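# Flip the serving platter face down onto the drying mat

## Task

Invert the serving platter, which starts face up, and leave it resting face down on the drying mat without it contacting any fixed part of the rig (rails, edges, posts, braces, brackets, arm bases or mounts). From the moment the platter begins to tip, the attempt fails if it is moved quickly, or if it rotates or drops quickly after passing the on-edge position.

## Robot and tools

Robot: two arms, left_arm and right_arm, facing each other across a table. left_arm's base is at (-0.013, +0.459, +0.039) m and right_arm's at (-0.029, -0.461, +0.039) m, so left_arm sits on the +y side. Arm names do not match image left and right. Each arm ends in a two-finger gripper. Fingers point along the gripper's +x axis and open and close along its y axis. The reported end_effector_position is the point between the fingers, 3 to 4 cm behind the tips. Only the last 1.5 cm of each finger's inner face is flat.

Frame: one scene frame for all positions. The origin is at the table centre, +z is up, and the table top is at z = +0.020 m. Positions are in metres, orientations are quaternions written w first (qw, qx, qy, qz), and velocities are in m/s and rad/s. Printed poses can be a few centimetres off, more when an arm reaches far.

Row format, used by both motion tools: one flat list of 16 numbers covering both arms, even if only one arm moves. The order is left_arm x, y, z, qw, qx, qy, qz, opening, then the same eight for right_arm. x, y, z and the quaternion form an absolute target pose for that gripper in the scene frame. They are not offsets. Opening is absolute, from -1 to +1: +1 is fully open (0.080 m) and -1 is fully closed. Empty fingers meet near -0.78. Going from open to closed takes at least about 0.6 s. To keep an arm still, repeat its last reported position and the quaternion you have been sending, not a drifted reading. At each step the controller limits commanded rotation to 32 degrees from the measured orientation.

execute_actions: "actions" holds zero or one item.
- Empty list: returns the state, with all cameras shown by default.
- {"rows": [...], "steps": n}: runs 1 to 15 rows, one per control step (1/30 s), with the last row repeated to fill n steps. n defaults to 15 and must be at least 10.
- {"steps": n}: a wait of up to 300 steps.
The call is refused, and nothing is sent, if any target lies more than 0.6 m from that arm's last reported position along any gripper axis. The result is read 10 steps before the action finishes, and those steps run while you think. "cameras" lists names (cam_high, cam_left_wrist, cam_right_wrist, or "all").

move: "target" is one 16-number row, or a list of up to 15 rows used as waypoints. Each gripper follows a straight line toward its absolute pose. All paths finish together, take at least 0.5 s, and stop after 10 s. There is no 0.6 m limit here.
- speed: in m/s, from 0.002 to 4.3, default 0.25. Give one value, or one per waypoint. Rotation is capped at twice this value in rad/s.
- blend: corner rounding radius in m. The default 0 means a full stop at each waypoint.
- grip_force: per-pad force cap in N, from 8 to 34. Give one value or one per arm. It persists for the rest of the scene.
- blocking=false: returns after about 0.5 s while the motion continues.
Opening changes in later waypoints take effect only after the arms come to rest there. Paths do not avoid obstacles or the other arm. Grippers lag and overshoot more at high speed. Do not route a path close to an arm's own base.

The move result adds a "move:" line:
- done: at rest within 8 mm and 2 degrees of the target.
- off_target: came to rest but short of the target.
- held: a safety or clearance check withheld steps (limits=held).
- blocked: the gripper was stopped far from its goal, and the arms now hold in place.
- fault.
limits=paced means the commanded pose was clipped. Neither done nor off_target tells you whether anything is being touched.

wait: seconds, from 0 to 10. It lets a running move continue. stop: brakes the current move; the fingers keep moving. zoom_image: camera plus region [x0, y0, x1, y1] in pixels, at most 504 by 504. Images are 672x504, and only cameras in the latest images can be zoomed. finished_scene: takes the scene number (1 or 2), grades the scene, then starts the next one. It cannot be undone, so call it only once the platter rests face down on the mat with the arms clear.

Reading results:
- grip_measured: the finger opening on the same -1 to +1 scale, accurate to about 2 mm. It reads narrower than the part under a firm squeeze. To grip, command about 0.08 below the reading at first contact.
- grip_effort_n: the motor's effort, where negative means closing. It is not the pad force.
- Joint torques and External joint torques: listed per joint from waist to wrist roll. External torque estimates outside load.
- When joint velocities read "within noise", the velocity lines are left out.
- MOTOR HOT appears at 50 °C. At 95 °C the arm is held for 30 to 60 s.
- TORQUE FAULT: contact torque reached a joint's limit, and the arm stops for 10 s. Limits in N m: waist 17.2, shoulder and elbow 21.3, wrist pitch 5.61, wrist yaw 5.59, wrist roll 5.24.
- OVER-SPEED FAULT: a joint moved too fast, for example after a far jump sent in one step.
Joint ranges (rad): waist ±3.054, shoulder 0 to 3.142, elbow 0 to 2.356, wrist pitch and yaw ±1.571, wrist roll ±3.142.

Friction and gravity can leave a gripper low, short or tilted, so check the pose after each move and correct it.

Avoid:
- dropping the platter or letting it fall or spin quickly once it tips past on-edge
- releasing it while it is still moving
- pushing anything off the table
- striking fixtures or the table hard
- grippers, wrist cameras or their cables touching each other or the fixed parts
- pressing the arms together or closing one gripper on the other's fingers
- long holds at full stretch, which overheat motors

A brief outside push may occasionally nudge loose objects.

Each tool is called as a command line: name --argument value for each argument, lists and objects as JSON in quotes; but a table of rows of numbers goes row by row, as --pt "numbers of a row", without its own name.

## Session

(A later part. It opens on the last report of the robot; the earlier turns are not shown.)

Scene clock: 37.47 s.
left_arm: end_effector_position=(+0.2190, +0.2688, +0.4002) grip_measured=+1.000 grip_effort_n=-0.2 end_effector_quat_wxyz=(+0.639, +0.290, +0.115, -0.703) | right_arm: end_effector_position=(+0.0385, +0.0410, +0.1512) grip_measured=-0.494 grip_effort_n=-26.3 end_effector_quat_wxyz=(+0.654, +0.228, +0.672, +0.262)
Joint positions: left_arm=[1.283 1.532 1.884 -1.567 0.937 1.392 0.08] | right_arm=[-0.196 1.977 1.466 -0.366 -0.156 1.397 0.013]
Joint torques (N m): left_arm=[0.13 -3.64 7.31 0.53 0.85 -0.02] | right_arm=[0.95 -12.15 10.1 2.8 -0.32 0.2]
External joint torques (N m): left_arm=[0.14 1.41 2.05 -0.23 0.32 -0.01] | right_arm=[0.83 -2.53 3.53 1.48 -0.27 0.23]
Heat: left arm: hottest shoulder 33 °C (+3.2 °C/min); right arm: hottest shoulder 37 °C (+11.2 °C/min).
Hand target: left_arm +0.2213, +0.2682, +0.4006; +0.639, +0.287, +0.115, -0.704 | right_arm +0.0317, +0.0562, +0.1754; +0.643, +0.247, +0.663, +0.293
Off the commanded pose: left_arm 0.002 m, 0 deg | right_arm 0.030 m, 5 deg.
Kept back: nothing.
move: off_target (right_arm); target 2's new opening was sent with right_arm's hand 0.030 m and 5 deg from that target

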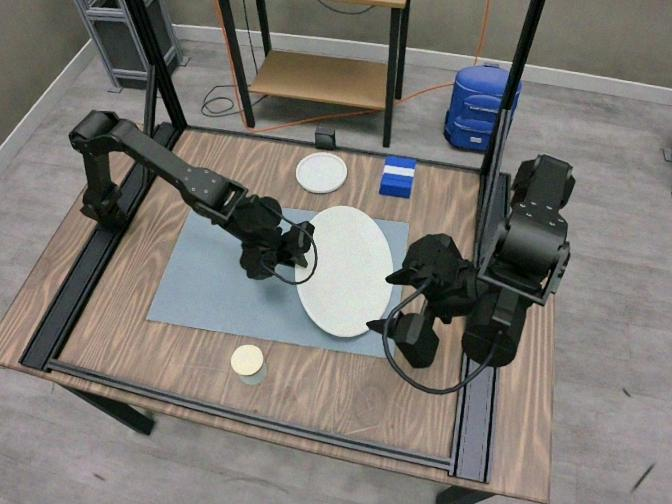

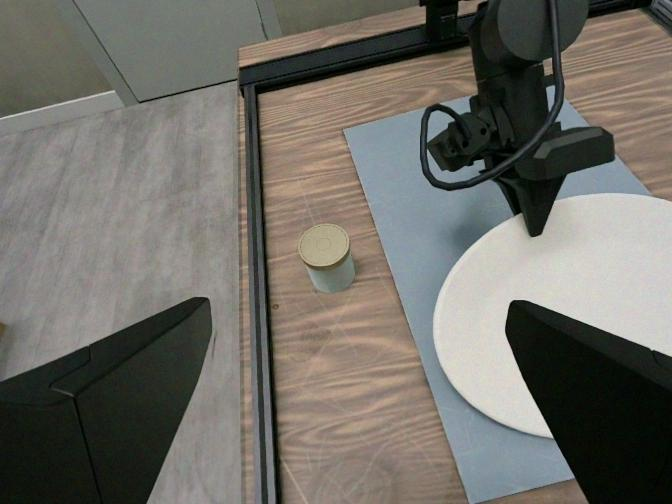

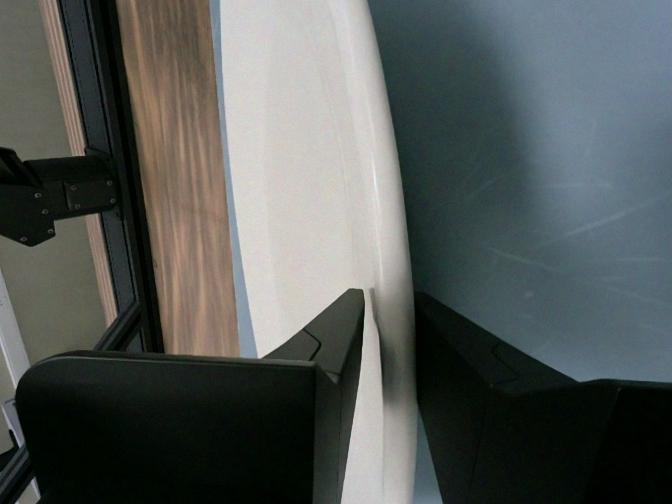

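move --pt "0.2214 0.2682 0.4005 0.639 0.287 0.115 -0.704 1 0.031 0.066 0.171 0.6435 0.2476 0.6623 0.2932 -0.5" --pt "0.2214 0.2682 0.4005 0.639 0.287 0.115 -0.704 1 0.031 0.066 0.171 0.6435 0.2476 0.6623 0.2932 -0.65" --pt "0.2214 0.2682 0.4005 0.639 0.287 0.115 -0.704 1 0.031 0.066 0.171 0.6435 0.2476 0.6623 0.2932 -0.78" --speed 0.05 --grip_force '[34, 34]' --cameras '["all"]'

Scene clock: 40.60 s.
left_arm: end_effector_position=(+0.2190, +0.2688, +0.4002) grip_measured=+1.000 grip_effort_n=-0.2 end_effector_quat_wxyz=(+0.639, +0.290, +0.115, -0.703) | right_arm: end_effector_position=(+0.0357, +0.0543, +0.1547) grip_measured=-0.609 grip_effort_n=-83.5 end_effector_quat_wxyz=(+0.652, +0.234, +0.668, +0.272)
Joint positions: left_arm=[1.283 1.532 1.884 -1.567 0.937 1.392 0.08] | right_arm=[-0.185 2.009 1.512 -0.355 -0.152 1.401 0.008]
Joint torques (N m): left_arm=[0.13 -3.65 7.32 0.53 0.85 -0.02] | right_arm=[0.78 -12.03 8.89 2.27 -0.29 0.18]
External joint torques (N m): left_arm=[0.1 1.18 2.13 -0.26 0.33 -0.01] | right_arm=[0.74 -2.08 2.23 0.91 -0.24 0.21]
Heat: left arm: hottest shoulder 33 °C (+3.0 °C/min); right arm: hottest shoulder 38 °C (+11.8 °C/min).
Hand target: left_arm +0.2213, +0.2682, +0.4006; +0.639, +0.287, +0.115, -0.704 | right_arm +0.0309, +0.0651, +0.1712; +0.643, +0.248, +0.662, +0.293
Off the commanded pose: left_arm 0.002 m, 0 deg | right_arm 0.021 m, 3 deg.
Kept back: nothing.
move: off_target (right_arm); target 2's new opening was sent with right_arm's hand 0.031 m and 5 deg from that target; target 3's new opening was sent with right_arm's hand 0.021 m and 3 deg from that target

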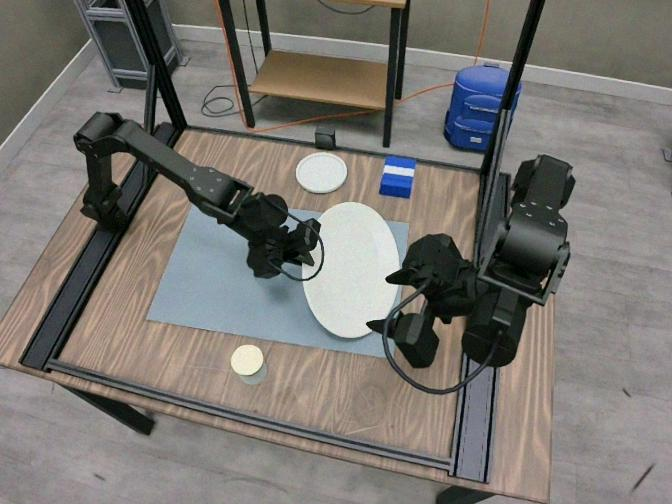

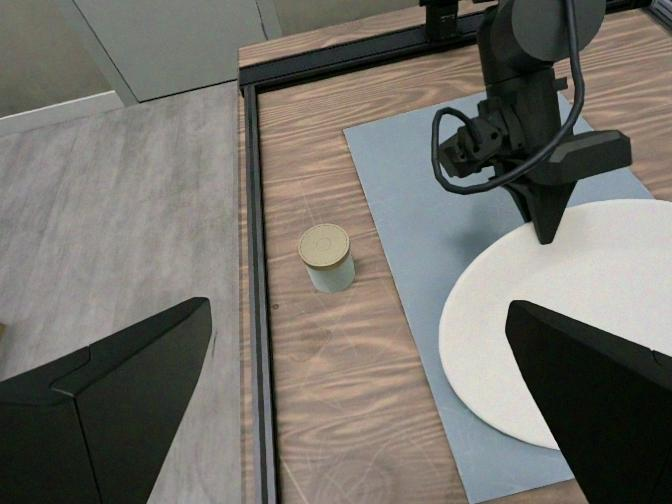

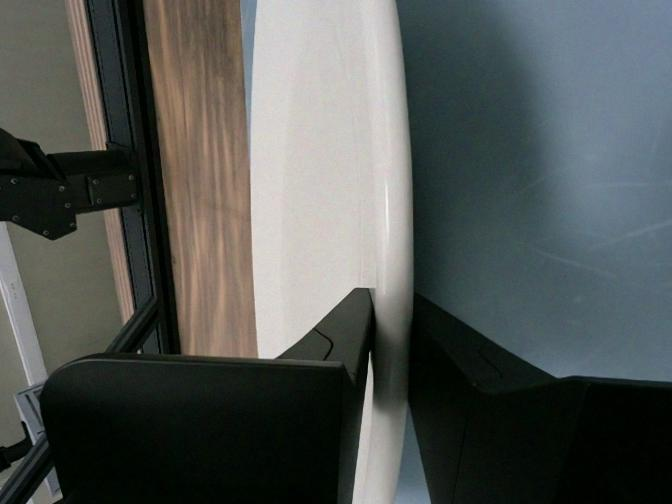

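move --pt "0.2214 0.2682 0.4005 0.639 0.287 0.115 -0.704 1 0.034 0.052 0.195 0.6557 0.2186 0.6725 0.2650 -0.8" --pt "0.2214 0.2682 0.4005 0.639 0.287 0.115 -0.704 1 0.036 0.03 0.23 0.6666 0.1889 0.6814 0.2360 -0.8" --speed 0.06 --blend 0.015 --cameras '["all"]'

Scene clock: 43.77 s.
left_arm: end_effector_position=(+0.2190, +0.2688, +0.4002) grip_measured=+1.000 grip_effort_n=-0.2 end_effector_quat_wxyz=(+0.639, +0.290, +0.115, -0.703) | right_arm: end_effector_position=(+0.0341, +0.0285, +0.1946) grip_measured=-0.610 grip_effort_n=-83.5 end_effector_quat_wxyz=(+0.670, +0.165, +0.693, +0.210)
Joint positions: left_arm=[1.283 1.532 1.884 -1.567 0.937 1.392 0.08] | right_arm=[-0.185 2.011 1.775 -0.813 -0.134 1.372 0.008]
Joint torques (N m): left_arm=[0.14 -3.64 7.31 0.53 0.85 -0.02] | right_arm=[-0.35 -18.04 8.96 0.4 -0.13 -0.08]
External joint torques (N m): left_arm=[0.14 1.33 2.05 -0.25 0.32 -0.01] | right_arm=[-0.35 -8.1 2.37 -0.72 -0.1 -0.05]
Motor temperatures (°C): left_arm=[28 33 29 26 26 30] | right_arm=[27 40 37 37 30 26]
Heat: left arm: hottest shoulder 33 °C (+2.7 °C/min); right arm: hottest shoulder 40 °C (+13.7 °C/min). Heating fast: the right arm's shoulder motor: a push or a pull is the cause, and it goes on while you think. Ease it with your next call, before anything else.
Hand target: left_arm +0.2213, +0.2682, +0.4006; +0.639, +0.287, +0.115, -0.704 | right_arm +0.0357, +0.0291, +0.2295; +0.667, +0.189, +0.681, +0.236
Off the commanded pose: left_arm 0.002 m, 0 deg | right_arm 0.036 m, 4 deg.
Kept back: nothing.
move: off_target (right_arm)

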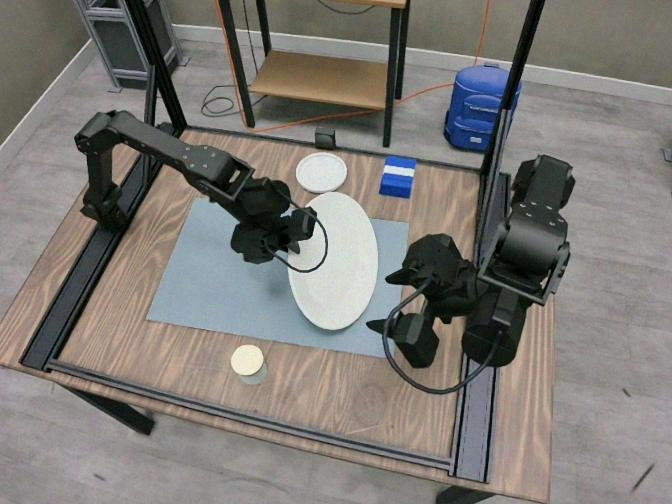

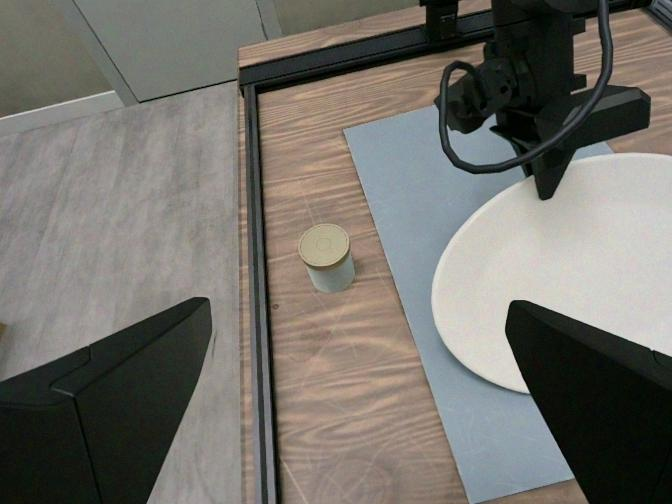

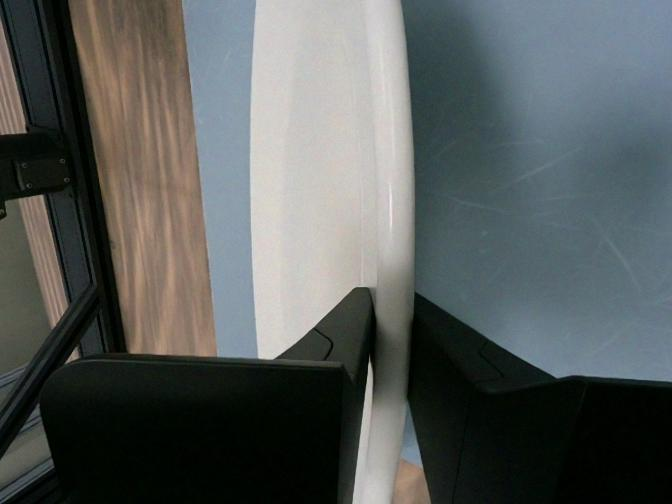

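move --pt "0.2214 0.2682 0.4005 0.639 0.287 0.115 -0.704 1 0.037 0.01 0.258 0.6762 0.1591 0.6890 0.2067 -0.8" --pt "0.2214 0.2682 0.4005 0.639 0.287 0.115 -0.704 1 0.04 -0.03 0.29 0.6846 0.1288 0.6952 0.1770 -0.8" --pt "0.2214 0.2682 0.4005 0.639 0.287 0.115 -0.704 1 0.04 -0.055 0.31 0.6917 0.0984 0.7003 0.1470 -0.8" --speed 0.07 --blend 0.02 --cameras '["all"]'

Scene clock: 46.83 s.
left_arm: end_effector_position=(+0.2190, +0.2688, +0.4002) grip_measured=+1.000 grip_effort_n=-0.2 end_effector_quat_wxyz=(+0.639, +0.290, +0.115, -0.703) | right_arm: end_effector_position=(+0.0403, -0.0601, +0.2781) grip_measured=-0.614 grip_effort_n=-83.5 end_effector_quat_wxyz=(+0.693, +0.062, +0.711, +0.107)
Joint positions: left_arm=[1.283 1.532 1.884 -1.567 0.937 1.392 0.08] | right_arm=[-0.216 1.996 2.194 -1.541 -0.079 1.316 0.007]
Joint torques (N m): left_arm=[0.14 -3.66 7.32 0.53 0.85 -0.02] | right_arm=[-0.14 -15.22 10.65 1.41 -0.39 -0.08]
External joint torques (N m): left_arm=[0.13 1.39 2.04 -0.24 0.32 -0.01] | right_arm=[-0.21 -6.48 5.06 0.7 -0.37 -0.07]
Heat: left arm: hottest shoulder 33 °C (+2.6 °C/min); right arm: hottest shoulder 42 °C (+15.4 °C/min). Heating fast: the right arm's shoulder motor: a push or a pull is the cause, and it goes on while you think. Ease it with your next call, before anything else.
Hand target: left_arm +0.2213, +0.2682, +0.4006; +0.639, +0.287, +0.115, -0.704 | right_arm +0.0397, -0.0569, +0.3097; +0.692, +0.098, +0.700, +0.147
Off the commanded pose: left_arm 0.002 m, 0 deg | right_arm 0.032 m, 6 deg.
Kept back: nothing.
move: off_target (right_arm)

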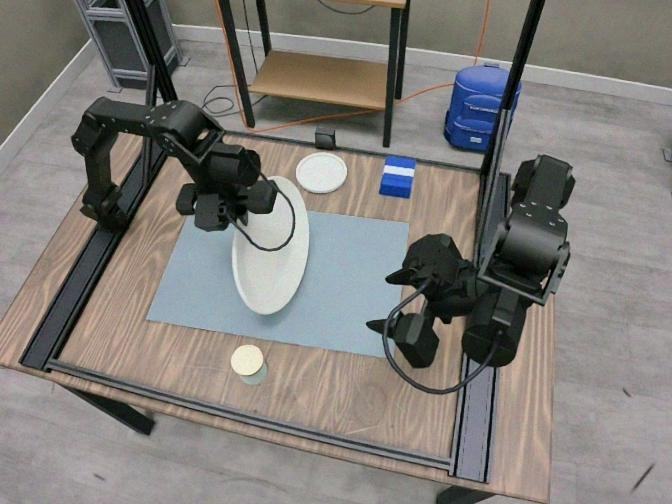

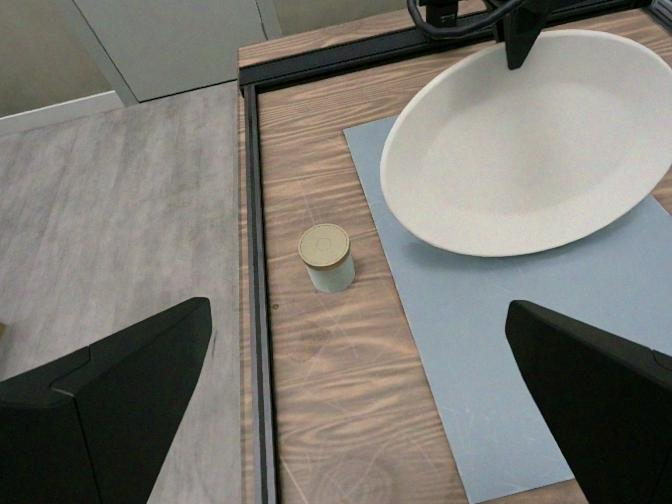

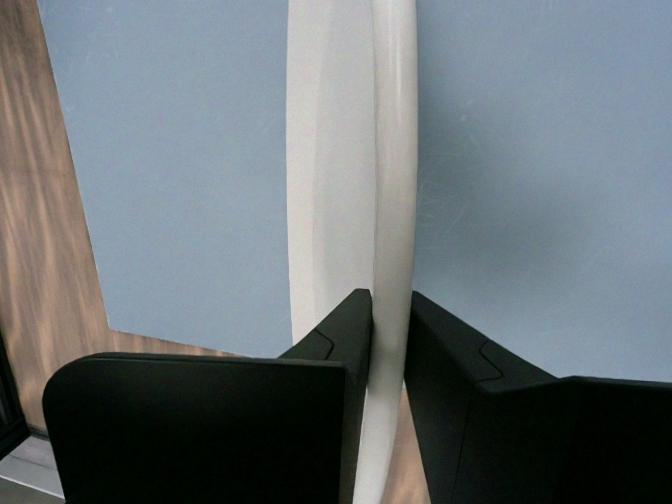

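move --pt "0.2214 0.2682 0.4005 0.639 0.287 0.115 -0.704 1 0.04 -0.057 0.312 0.6380 -0.2901 0.5512 0.4531 -0.8" --pt "0.2214 0.2682 0.4005 0.639 0.287 0.115 -0.704 1 0.04 -0.057 0.312 0.4075 -0.5702 0.2509 0.6680 -0.8" --speed 0.13 --blend 0.02 --cameras '["all"]'

Scene clock: 59.00 s.
left_arm: end_effector_position=(+0.2190, +0.2688, +0.4002) grip_measured=+1.000 grip_effort_n=-0.2 end_effector_quat_wxyz=(+0.639, +0.290, +0.115, -0.703) | right_arm: end_effector_position=(+0.0428, -0.0574, +0.2823) grip_measured=-0.614 grip_effort_n=-83.5 end_effector_quat_wxyz=(+0.404, -0.576, +0.263, +0.661)
Joint positions: left_arm=[1.283 1.532 1.884 -1.567 0.937 1.392 0.08] | right_arm=[-0.213 2.027 2.261 -1.578 -0.056 -0.772 0.007]
Joint torques (N m): left_arm=[0.14 -3.65 7.31 0.53 0.85 -0.02] | right_arm=[0.22 -15.56 9.94 0.43 -0.4 -0.16]
External joint torques (N m): left_arm=[0.14 1.34 2.05 -0.25 0.33 -0.01] | right_arm=[0.27 -6.68 4.46 -0.27 -0.33 -0.16]
Motor temperatures (°C): left_arm=[28 33 30 26 27 30] | right_arm=[27 50 42 34 30 26]
Heat: left arm: hottest shoulder 33 °C (+2.0 °C/min); right arm: hottest shoulder 50 °C (+20.3 °C/min). Heating fast: the right arm's shoulder motor: a push or a pull is the cause, and it goes on while you think. Ease it with your next call, before anything else.
Hand target: left_arm +0.2213, +0.2682, +0.4006; +0.639, +0.287, +0.115, -0.704 | right_arm +0.0397, -0.0585, +0.3110; -0.426, +0.561, -0.230, -0.671
Off the commanded pose: left_arm 0.002 m, 0 deg | right_arm 0.030 m, 2 deg.
MOTOR HOT: joint 2 (shoulder) of the right arm reports 50 °C; the controller stops that arm at 95 °C. To cool a motor, set the load down, stop pushing, or move to a pose that needs little force.
joint sent to its limit (right arm) — joint 4 (wrist pitch), lower limit.
Kept back: nothing.
move: off_target (right_arm); blend cut to 0 m at target 1

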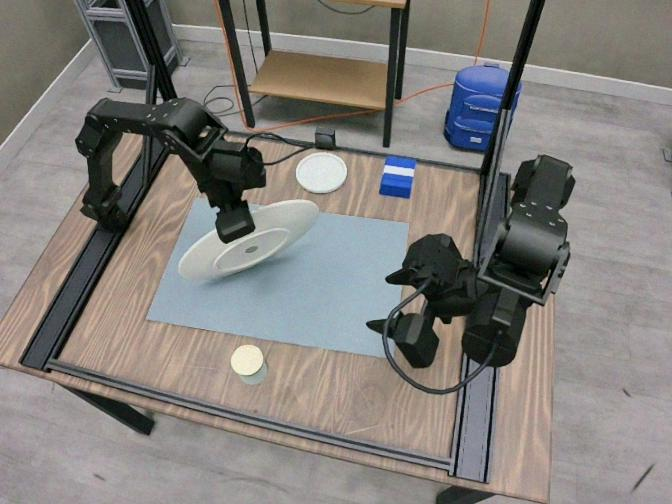

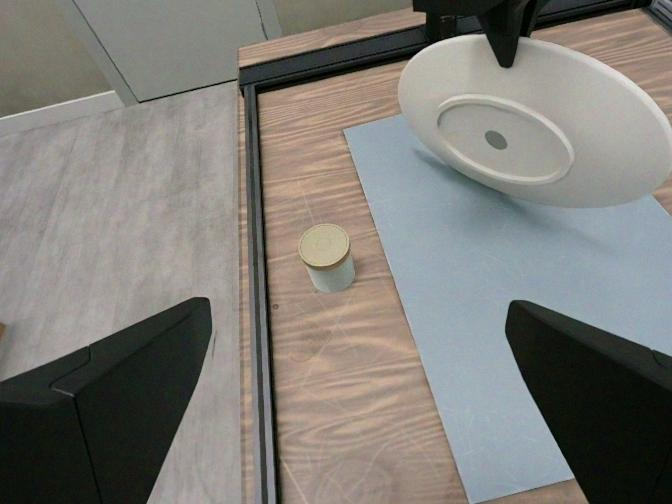

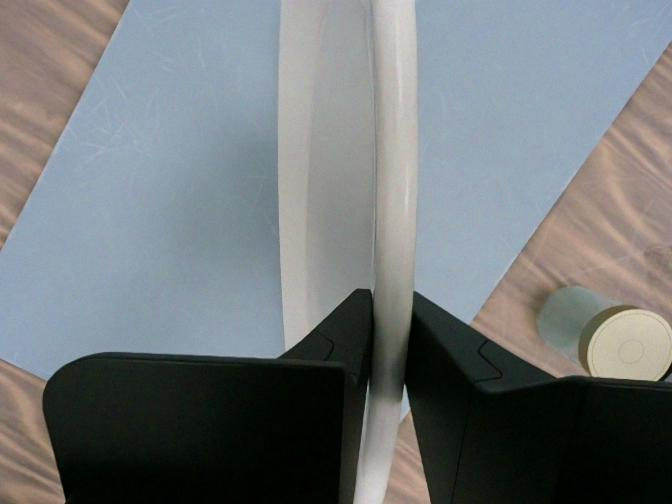

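move --target '[0.2214,0.2682,0.4005,0.639,0.287,0.115,-0.704,1,0.043,-0.01,0.312,0.0678,-0.6975,-0.1167,0.7039,-0.8]' --speed 0.13 --cameras '["all"]'

Scene clock: 64.10 s.
left_arm: end_effector_position=(+0.2190, +0.2688, +0.4002) grip_measured=+1.000 grip_effort_n=-0.2 end_effector_quat_wxyz=(+0.639, +0.290, +0.115, -0.703) | right_arm: end_effector_position=(+0.0403, -0.0193, +0.2820) grip_measured=-0.614 grip_effort_n=-83.5 end_effector_quat_wxyz=(+0.107, -0.695, -0.141, +0.696)
Joint positions: left_arm=[1.283 1.532 1.884 -1.567 0.937 1.392 0.08] | right_arm=[-0.196 2.074 2.298 -1.449 -0.072 -1.787 0.007]
Joint torques (N m): left_arm=[0.13 -3.65 7.31 0.53 0.84 -0.02] | right_arm=[-0.05 -14.46 9.95 2.74 0.07 -0.35]
External joint torques (N m): left_arm=[0.08 1.23 2.09 -0.26 0.33 -0.01] | right_arm=[-0.07 -4.9 4.2 1.9 0.17 -0.37]
Heat: left arm: hottest shoulder 33 °C (+2.0 °C/min); right arm: hottest shoulder 51 °C (+20.3 °C/min). Fold the right arm in close to its base, or ease its load, before you think long.
Hand target: left_arm +0.2213, +0.2682, +0.4006; +0.639, +0.287, +0.115, -0.704 | right_arm +0.0426, -0.0127, +0.3115; -0.140, +0.697, +0.183, -0.679
Off the commanded pose: left_arm 0.002 m, 0 deg | right_arm 0.032 m, 5 deg.
MOTOR HOT: still on. Joint 2 (shoulder) of the right arm reports 51 °C.
joint sent to its limit (right arm) — joint 3 (elbow), upper limit, where the elbow is as straight as it goes.
Kept back: nothing.
move: off_target (right_arm)

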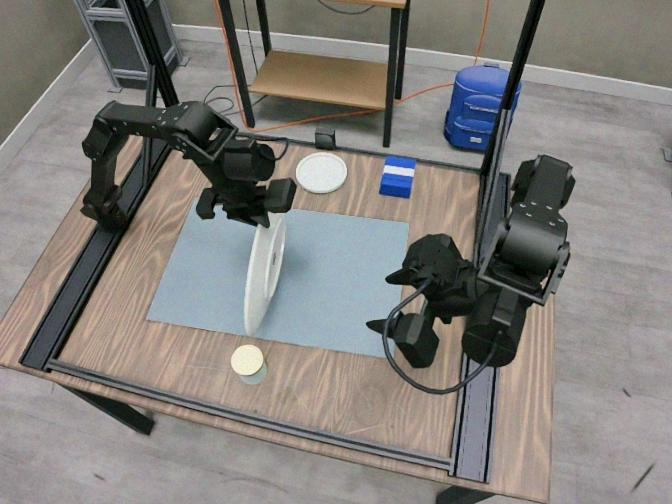

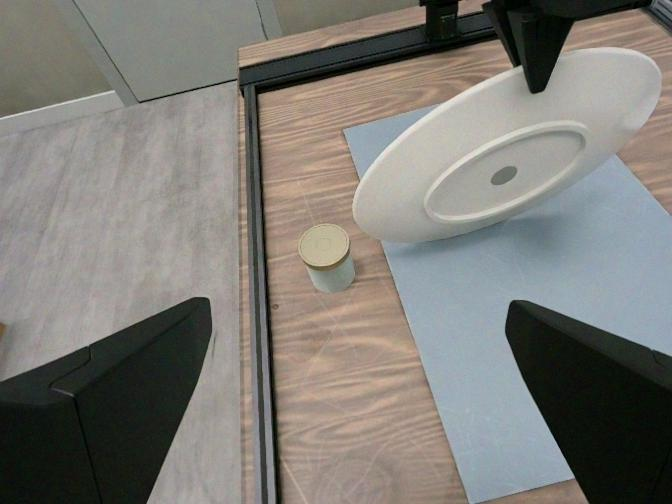

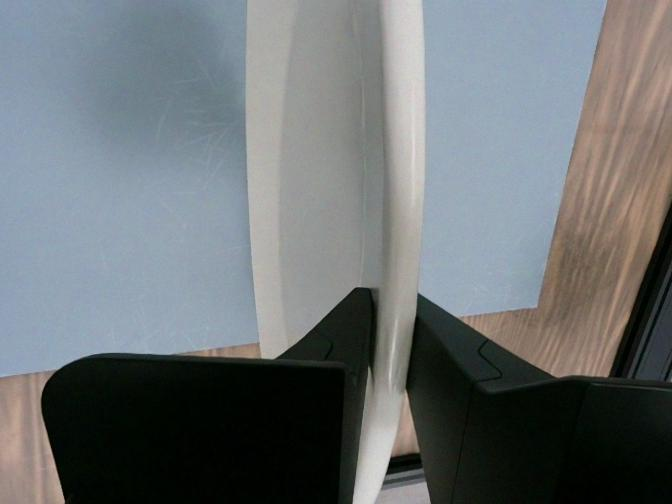

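move --pt "0.2214 0.2682 0.4005 0.639 0.287 0.115 -0.704 1 0.042 0.03 0.29 0.0862 -0.6942 -0.1349 0.7019 -0.8" --pt "0.2214 0.2682 0.4005 0.639 0.287 0.115 -0.704 1 0.042 0.045 0.265 0.0862 -0.6942 -0.1349 0.7019 -0.8" --speed 0.06 --blend 0.02 --cameras '["all"]'

Scene clock: 67.40 s.
left_arm: end_effector_position=(+0.2190, +0.2688, +0.4002) grip_measured=+1.000 grip_effort_n=-0.2 end_effector_quat_wxyz=(+0.639, +0.290, +0.115, -0.703) | right_arm: end_effector_position=(+0.0371, +0.0353, +0.2670) grip_measured=-0.465 grip_effort_n=-83.5 end_effector_quat_wxyz=(+0.147, -0.691, -0.191, +0.681)
Joint positions: left_arm=[1.283 1.532 1.884 -1.567 0.937 1.392 0.08] | right_arm=[-0.17 2.167 2.333 -1.258 -0.072 -1.771 0.014]
Joint torques (N m): left_arm=[0.12 -3.66 7.31 0.53 0.85 -0.02] | right_arm=[-0.61 -9.7 6.7 2.4 -0.12 -0.16]
External joint torques (N m): left_arm=[0.1 1.21 2.13 -0.24 0.34 -0.01] | right_arm=[-0.64 0.74 0.65 1.34 -0.02 -0.19]
Heat: left arm: hottest shoulder 33 °C (+2.0 °C/min); right arm: hottest shoulder 51 °C (+20.2 °C/min). Fold the right arm in close to its base, or ease its load, before you think long.
Hand target: left_arm +0.2213, +0.2682, +0.4006; +0.639, +0.287, +0.115, -0.704 | right_arm +0.0420, +0.0439, +0.2645; -0.154, +0.692, +0.197, -0.677
Off the commanded pose: left_arm 0.002 m, 0 deg | right_arm 0.011 m, 10 deg.
MOTOR HOT: still on. Joint 2 (shoulder) of the right arm reports 51 °C.
joint sent to its limit (right arm) — joint 3 (elbow), upper limit, where the elbow is as straight as it goes.
Kept back: nothing.
move: off_target (right_arm); blend cut to 0.0146 m at target 1

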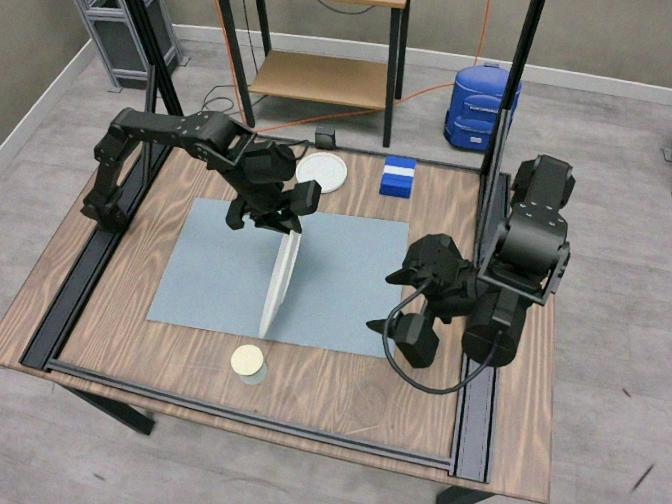

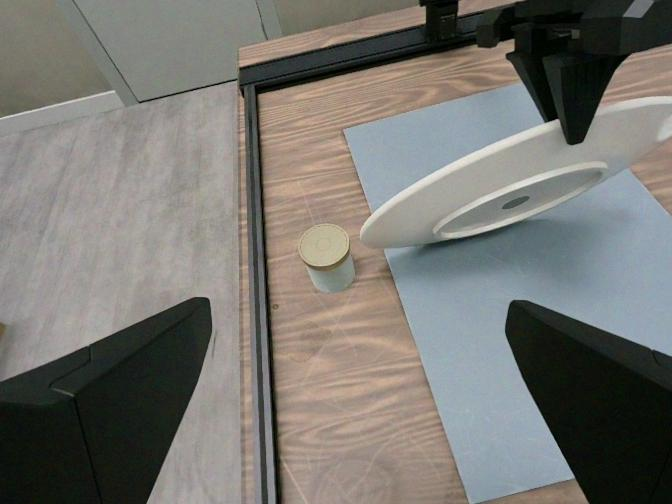

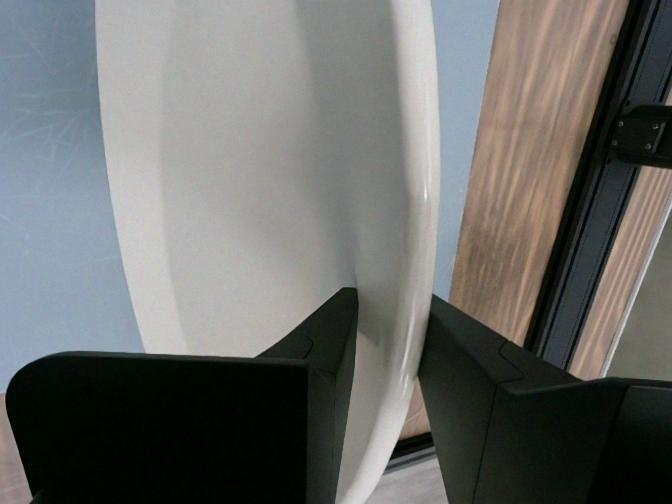

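move --pt "0.2214 0.2682 0.4005 0.639 0.287 0.115 -0.704 1 0.035 0.01 0.278 0.0862 -0.6942 -0.1349 0.7019 -0.8" --pt "0.2214 0.2682 0.4005 0.639 0.287 0.115 -0.704 1 0.015 -0.02 0.305 0.0862 -0.6942 -0.1349 0.7019 -0.8" --speed 0.06 --blend 0.015 --cameras '["all"]'

Scene clock: 73.00 s.
left_arm: end_effector_position=(+0.2190, +0.2688, +0.4002) grip_measured=+1.000 grip_effort_n=-0.2 end_effector_quat_wxyz=(+0.639, +0.290, +0.115, -0.703) | right_arm: end_effector_position=(+0.0190, -0.0165, +0.2797) grip_measured=-0.606 grip_effort_n=-83.5 end_effector_quat_wxyz=(+0.093, -0.696, -0.137, +0.699)
Joint positions: left_arm=[1.283 1.532 1.884 -1.567 0.937 1.392 0.08] | right_arm=[-0.142 2.103 2.342 -1.488 -0.054 -1.75 0.008]
Joint torques (N m): left_arm=[0.13 -3.66 7.32 0.53 0.85 -0.02] | right_arm=[0.37 -17.8 5.38 1.13 -0.19 0.12]
External joint torques (N m): left_arm=[0.13 1.33 2.05 -0.26 0.33 -0.01] | right_arm=[0.31 -8.22 -0.26 0.32 -0.1 0.1]
Heat: left arm: hottest shoulder 33 °C (+1.0 °C/min); right arm: hottest shoulder 51 °C (+20.0 °C/min). Fold the right arm in close to its base, or ease its load, before you think long.
Hand target: left_arm +0.2213, +0.2682, +0.4006; +0.639, +0.287, +0.115, -0.704 | right_arm +0.0150, -0.0214, +0.3038; -0.114, +0.693, +0.161, -0.693
Off the commanded pose: left_arm 0.002 m, 0 deg | right_arm 0.026 m, 1 deg.
MOTOR HOT: still on. Joint 2 (shoulder) of the right arm reports 51 °C.
joint sent to its limit (right arm) — joint 3 (elbow), upper limit, where the elbow is as straight as it goes.
Kept back: nothing.
move: off_target (right_arm)

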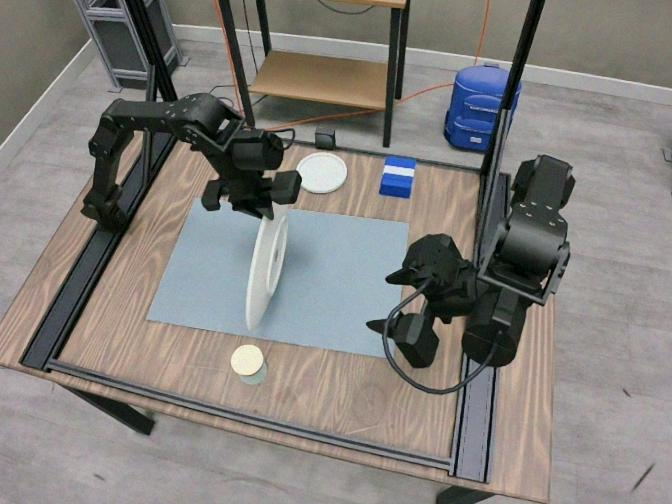

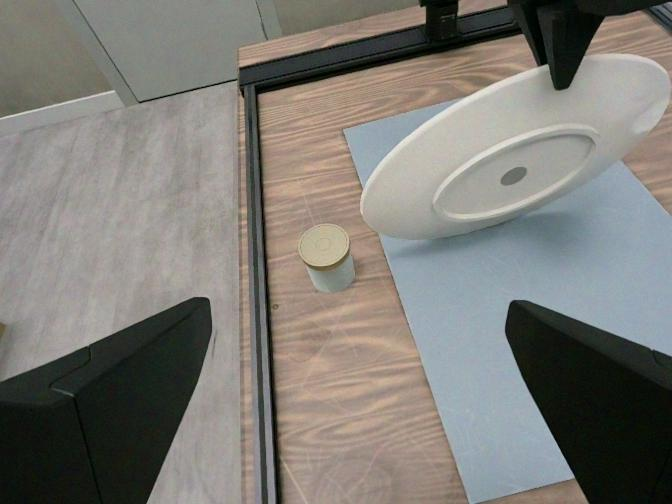

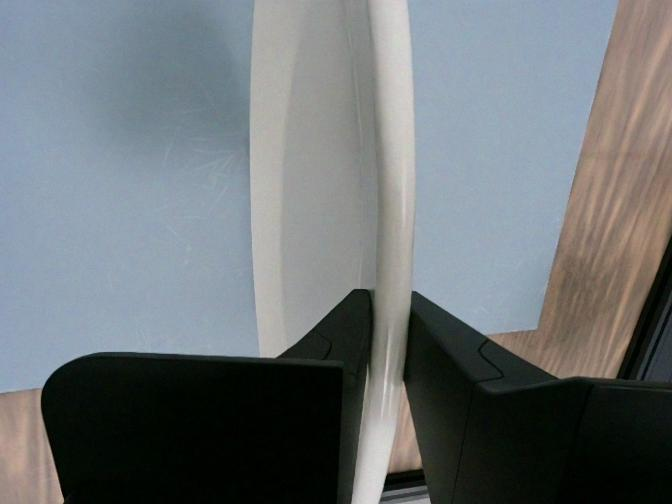

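move --pt "0.2214 0.2682 0.4005 0.639 0.287 0.115 -0.704 1 -0.03 -0.02 0.305 0.0862 -0.6942 -0.1349 0.7019 -0.8" --pt "0.2214 0.2682 0.4005 0.639 0.287 0.115 -0.704 1 -0.035 -0.015 0.288 0.0862 -0.6942 -0.1349 0.7019 -0.8" --speed 0.07 --blend 0.01 --cameras '["all"]'

Scene clock: 75.50 s.
left_arm: end_effector_position=(+0.2190, +0.2688, +0.4002) grip_measured=+1.000 grip_effort_n=-0.2 end_effector_quat_wxyz=(+0.639, +0.290, +0.115, -0.703) | right_arm: end_effector_position=(-0.0261, -0.0167, +0.2763) grip_measured=-0.610 grip_effort_n=-83.5 end_effector_quat_wxyz=(+0.086, -0.702, -0.127, +0.696)
Joint positions: left_arm=[1.283 1.532 1.884 -1.567 0.937 1.392 0.08] | right_arm=[-0.023 2.105 2.338 -1.501 -0.003 -1.637 0.008]
Joint torques (N m): left_arm=[0.13 -3.64 7.31 0.53 0.85 -0.02] | right_arm=[1.1 -13.47 5.83 1.26 -0.5 0.19]
External joint torques (N m): left_arm=[0.14 1.33 2.08 -0.24 0.33 -0.01] | right_arm=[1.02 -3.84 0.17 0.47 -0.44 0.17]
Heat: left arm: hottest shoulder 33 °C (+1.0 °C/min); right arm: hottest shoulder 51 °C (+19.2 °C/min). Fold the right arm in close to its base, or ease its load, before you think long.
Hand target: left_arm +0.2213, +0.2682, +0.4006; +0.639, +0.287, +0.115, -0.704 | right_arm -0.0349, -0.0158, +0.2875; -0.096, +0.693, +0.145, -0.700
Off the commanded pose: left_arm 0.002 m, 0 deg | right_arm 0.015 m, 1 deg.
MOTOR HOT: still on. Joint 2 (shoulder) of the right arm reports 51 °C.
joint sent to its limit (right arm) — joint 3 (elbow), upper limit, where the elbow is as straight as it goes.
Kept back: nothing.
move: off_target (right_arm); blend cut to 0.0092 m at target 1

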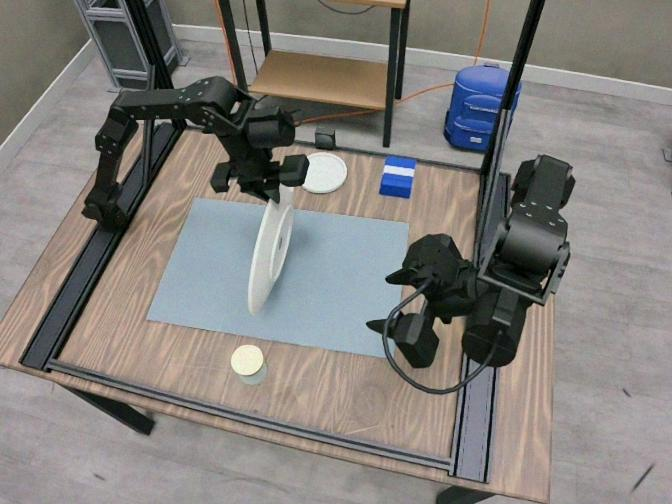

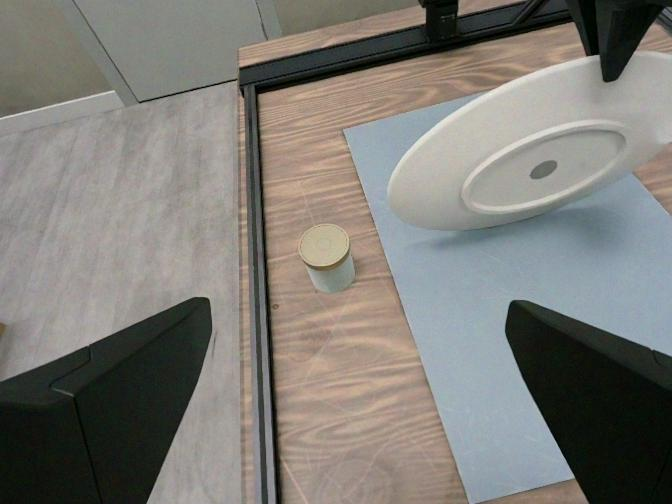

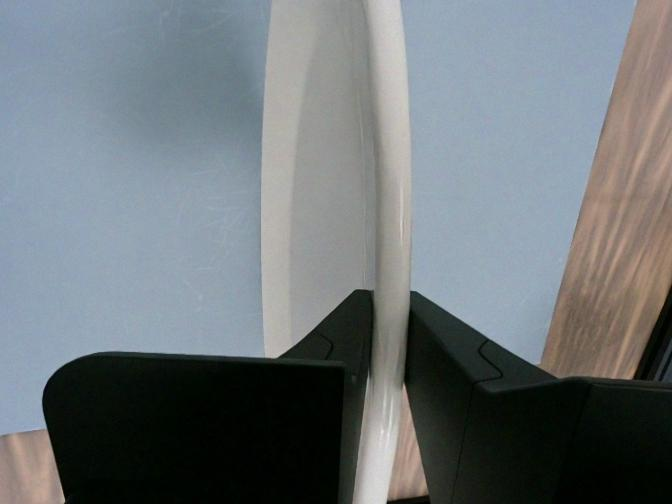

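move --target '[0.2214,0.2682,0.4005,0.639,0.287,0.115,-0.704,1,-0.035,-0.018,0.262,0.0862,-0.6942,-0.1349,0.7019,-0.8]' --speed 0.05 --cameras '["all"]'

Scene clock: 78.37 s.
left_arm: end_effector_position=(+0.2190, +0.2688, +0.4002) grip_measured=+1.000 grip_effort_n=-0.2 end_effector_quat_wxyz=(+0.639, +0.290, +0.115, -0.703) | right_arm: end_effector_position=(-0.0302, -0.0186, +0.2683) grip_measured=-0.610 grip_effort_n=-83.5 end_effector_quat_wxyz=(+0.091, -0.700, -0.137, +0.695) end_effector_velocity=(+0.000, +0.000, +0.002) end_effector_angular_velocity=(+0.017, +0.000, +0.021)
Joint positions: left_arm=[1.283 1.532 1.884 -1.567 0.937 1.392 0.08] | right_arm=[-0.014 2.043 2.2 -1.404 -0.003 -1.636 0.008]
Joint velocities: left_arm=[within noise] | right_arm=[-0.002 -0.017 -0.022 0.022 -0.007 -0.022 0]
Joint torques (N m): left_arm=[0.13 -3.64 7.31 0.53 0.85 -0.02] | right_arm=[0.41 -10.8 3 1.22 -0.55 0.15]
External joint torques (N m): left_arm=[0.1 1.37 2.03 -0.25 0.33 -0.01] | right_arm=[0.41 -1.56 -2.76 0.4 -0.49 0.13]
Heat: left arm: hottest shoulder 33 °C (+1.0 °C/min); right arm: hottest shoulder 52 °C (+20.2 °C/min). Fold the right arm in close to its base, or ease its load, before you think long.
Hand target: left_arm +0.2213, +0.2682, +0.4006; +0.639, +0.287, +0.115, -0.704 | right_arm -0.0350, -0.0181, +0.2621; -0.086, +0.694, +0.135, -0.702
Off the commanded pose: left_arm 0.002 m, 0 deg | right_arm 0.008 m, 1 deg.
MOTOR HOT: still on. Joint 2 (shoulder) of the right arm reports 52 °C.
Kept back: nothing.
move: done

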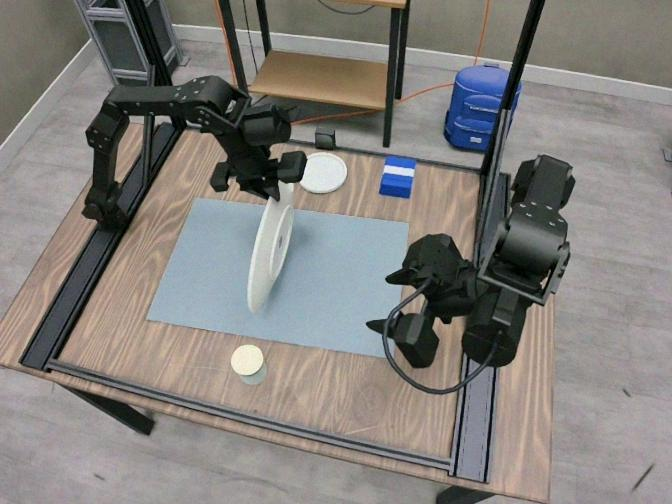

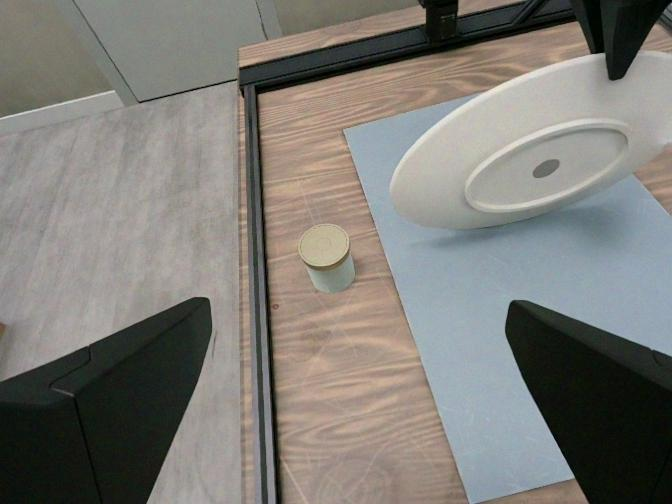

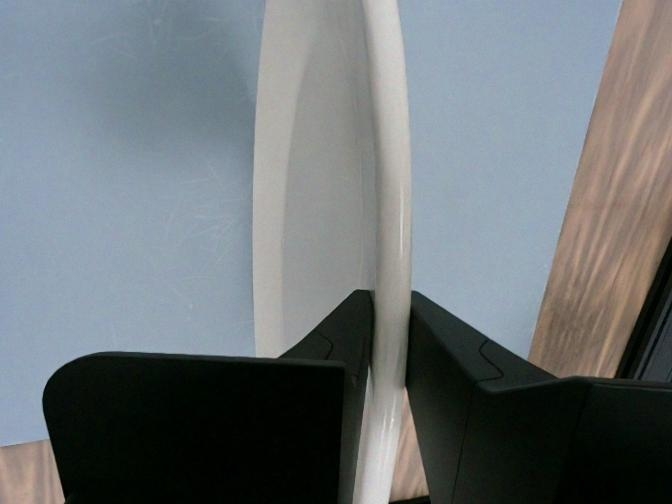

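move --pt "0.2214 0.2682 0.4005 0.639 0.287 0.115 -0.704 1 -0.035 -0.008 0.287 0.0862 -0.6942 -0.1349 0.7019 -0.8" --pt "0.2214 0.2682 0.4005 0.639 0.287 0.115 -0.704 1 -0.035 0.004 0.282 0.0862 -0.6942 -0.1349 0.7019 -0.8" --pt "0.2214 0.2682 0.4005 0.639 0.287 0.115 -0.704 1 -0.035 0.002 0.26 0.0862 -0.6942 -0.1349 0.7019 -0.8" --speed 0.05 --cameras '["cam_high","cam_right_wrist"]'

Scene clock: 81.73 s.
left_arm: end_effector_position=(+0.2190, +0.2688, +0.4002) grip_measured=+1.000 grip_effort_n=-0.2 end_effector_quat_wxyz=(+0.639, +0.290, +0.115, -0.703) | right_arm: end_effector_position=(-0.0307, -0.0058, +0.2681) grip_measured=-0.610 grip_effort_n=-83.5 end_effector_quat_wxyz=(+0.089, -0.700, -0.134, +0.696)
Joint positions: left_arm=[1.283 1.532 1.884 -1.567 0.937 1.392 0.08] | right_arm=[-0.013 2.127 2.332 -1.459 -0.003 -1.633 0.008]
Joint torques (N m): left_arm=[0.14 -3.65 7.31 0.53 0.85 -0.02] | right_arm=[0.07 -8.37 5.64 1.52 -0.55 0.07]
External joint torques (N m): left_arm=[0.14 1.35 2.05 -0.24 0.33 -0.01] | right_arm=[0.07 1.48 -0.08 0.71 -0.49 0.06]
Heat: left arm: hottest shoulder 33 °C (+1.0 °C/min); right arm: hottest shoulder 51 °C (+18.1 °C/min). Fold the right arm in close to its base, or ease its load, before you think long.
Hand target: left_arm +0.2213, +0.2682, +0.4006; +0.639, +0.287, +0.115, -0.704 | right_arm -0.0350, +0.0016, +0.2600; -0.086, +0.694, +0.135, -0.702
Off the commanded pose: left_arm 0.002 m, 0 deg | right_arm 0.012 m, 1 deg.
MOTOR HOT: still on. Joint 2 (shoulder) of the right arm reports 51 °C.
Kept back: nothing.
move: off_target (right_arm)
Images, in order (width x height): cam_high 672x504, cam_right_wrist 672x504.

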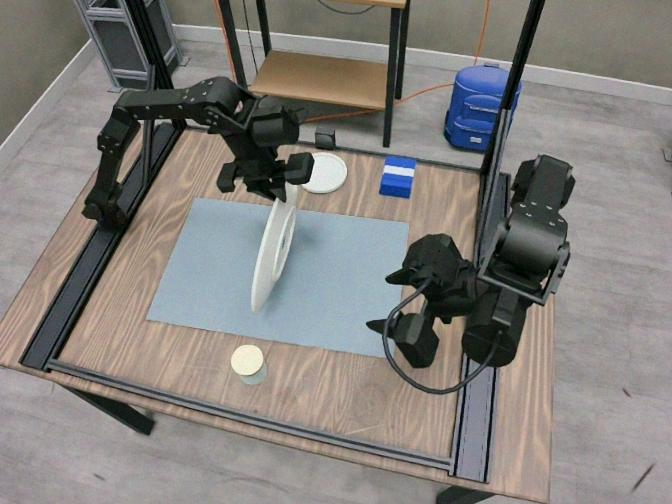

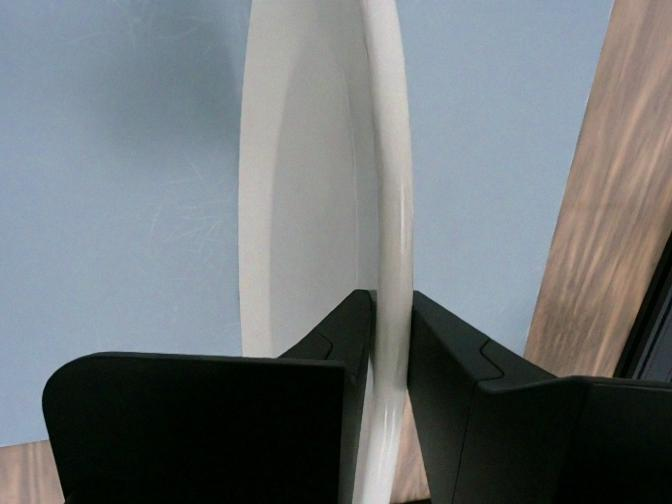

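move --pt "0.2214 0.2682 0.4005 0.639 0.287 0.115 -0.704 1 -0.033 -0.045 0.272 0.1410 -0.6814 -0.1890 0.6930 -0.8" --pt "0.2214 0.2682 0.4005 0.639 0.287 0.115 -0.704 1 -0.033 -0.05 0.3 0.1410 -0.6814 -0.1890 0.6930 -0.8" --speed 0.05 --cameras '["cam_high","cam_right_wrist"]'

Scene clock: 86.07 s.
left_arm: end_effector_position=(+0.2190, +0.2688, +0.4002) grip_measured=+1.000 grip_effort_n=-0.2 end_effector_quat_wxyz=(+0.639, +0.290, +0.115, -0.703) | right_arm: end_effector_position=(-0.0296, -0.0536, +0.2743) grip_measured=-0.611 grip_effort_n=-83.5 end_effector_quat_wxyz=(+0.118, -0.690, -0.160, +0.696)
Joint positions: left_arm=[1.283 1.532 1.884 -1.567 0.937 1.392 0.08] | right_arm=[-0.022 1.811 1.88 -1.244 -0.021 -1.634 0.008]
Joint torques (N m): left_arm=[0.13 -3.65 7.31 0.53 0.85 -0.02] | right_arm=[0.23 -12.88 9.87 0.94 -0.41 -0.04]
External joint torques (N m): left_arm=[0.13 1.33 2.03 -0.27 0.32 -0.01] | right_arm=[0.21 -4.95 3.81 0.03 -0.34 -0.06]
Heat: left arm: hottest shoulder 33 °C (+1.0 °C/min); right arm: hottest shoulder 51 °C (+18.3 °C/min). Fold the right arm in close to its base, or ease its load, before you think long.
Hand target: left_arm +0.2213, +0.2682, +0.4006; +0.639, +0.287, +0.115, -0.704 | right_arm -0.0330, -0.0511, +0.2998; -0.141, +0.681, +0.189, -0.693
Off the commanded pose: left_arm 0.002 m, 0 deg | right_arm 0.026 m, 4 deg.
MOTOR HOT: still on. Joint 2 (shoulder) of the right arm reports 51 °C.
Kept back: nothing.
move: off_target (right_arm)
Images, in order (width x height): cam_high 672x504, cam_right_wrist 672x504.

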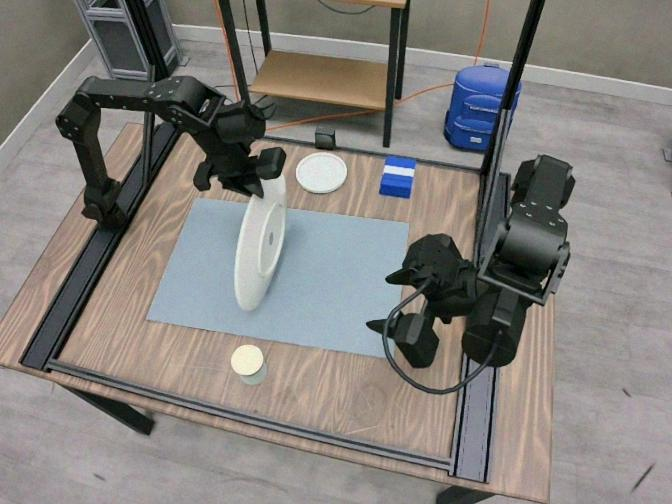

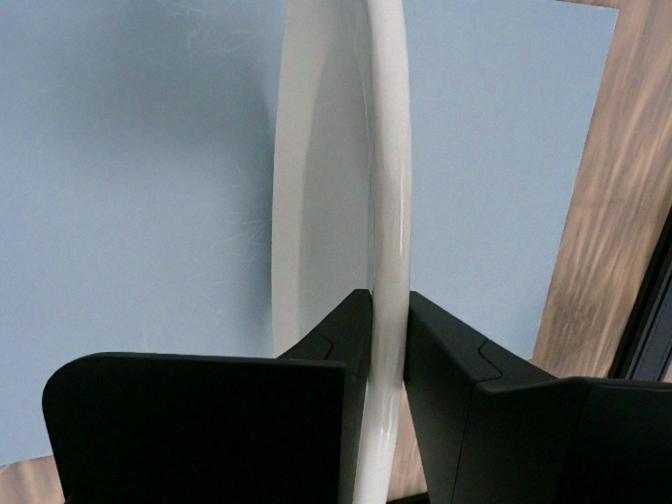

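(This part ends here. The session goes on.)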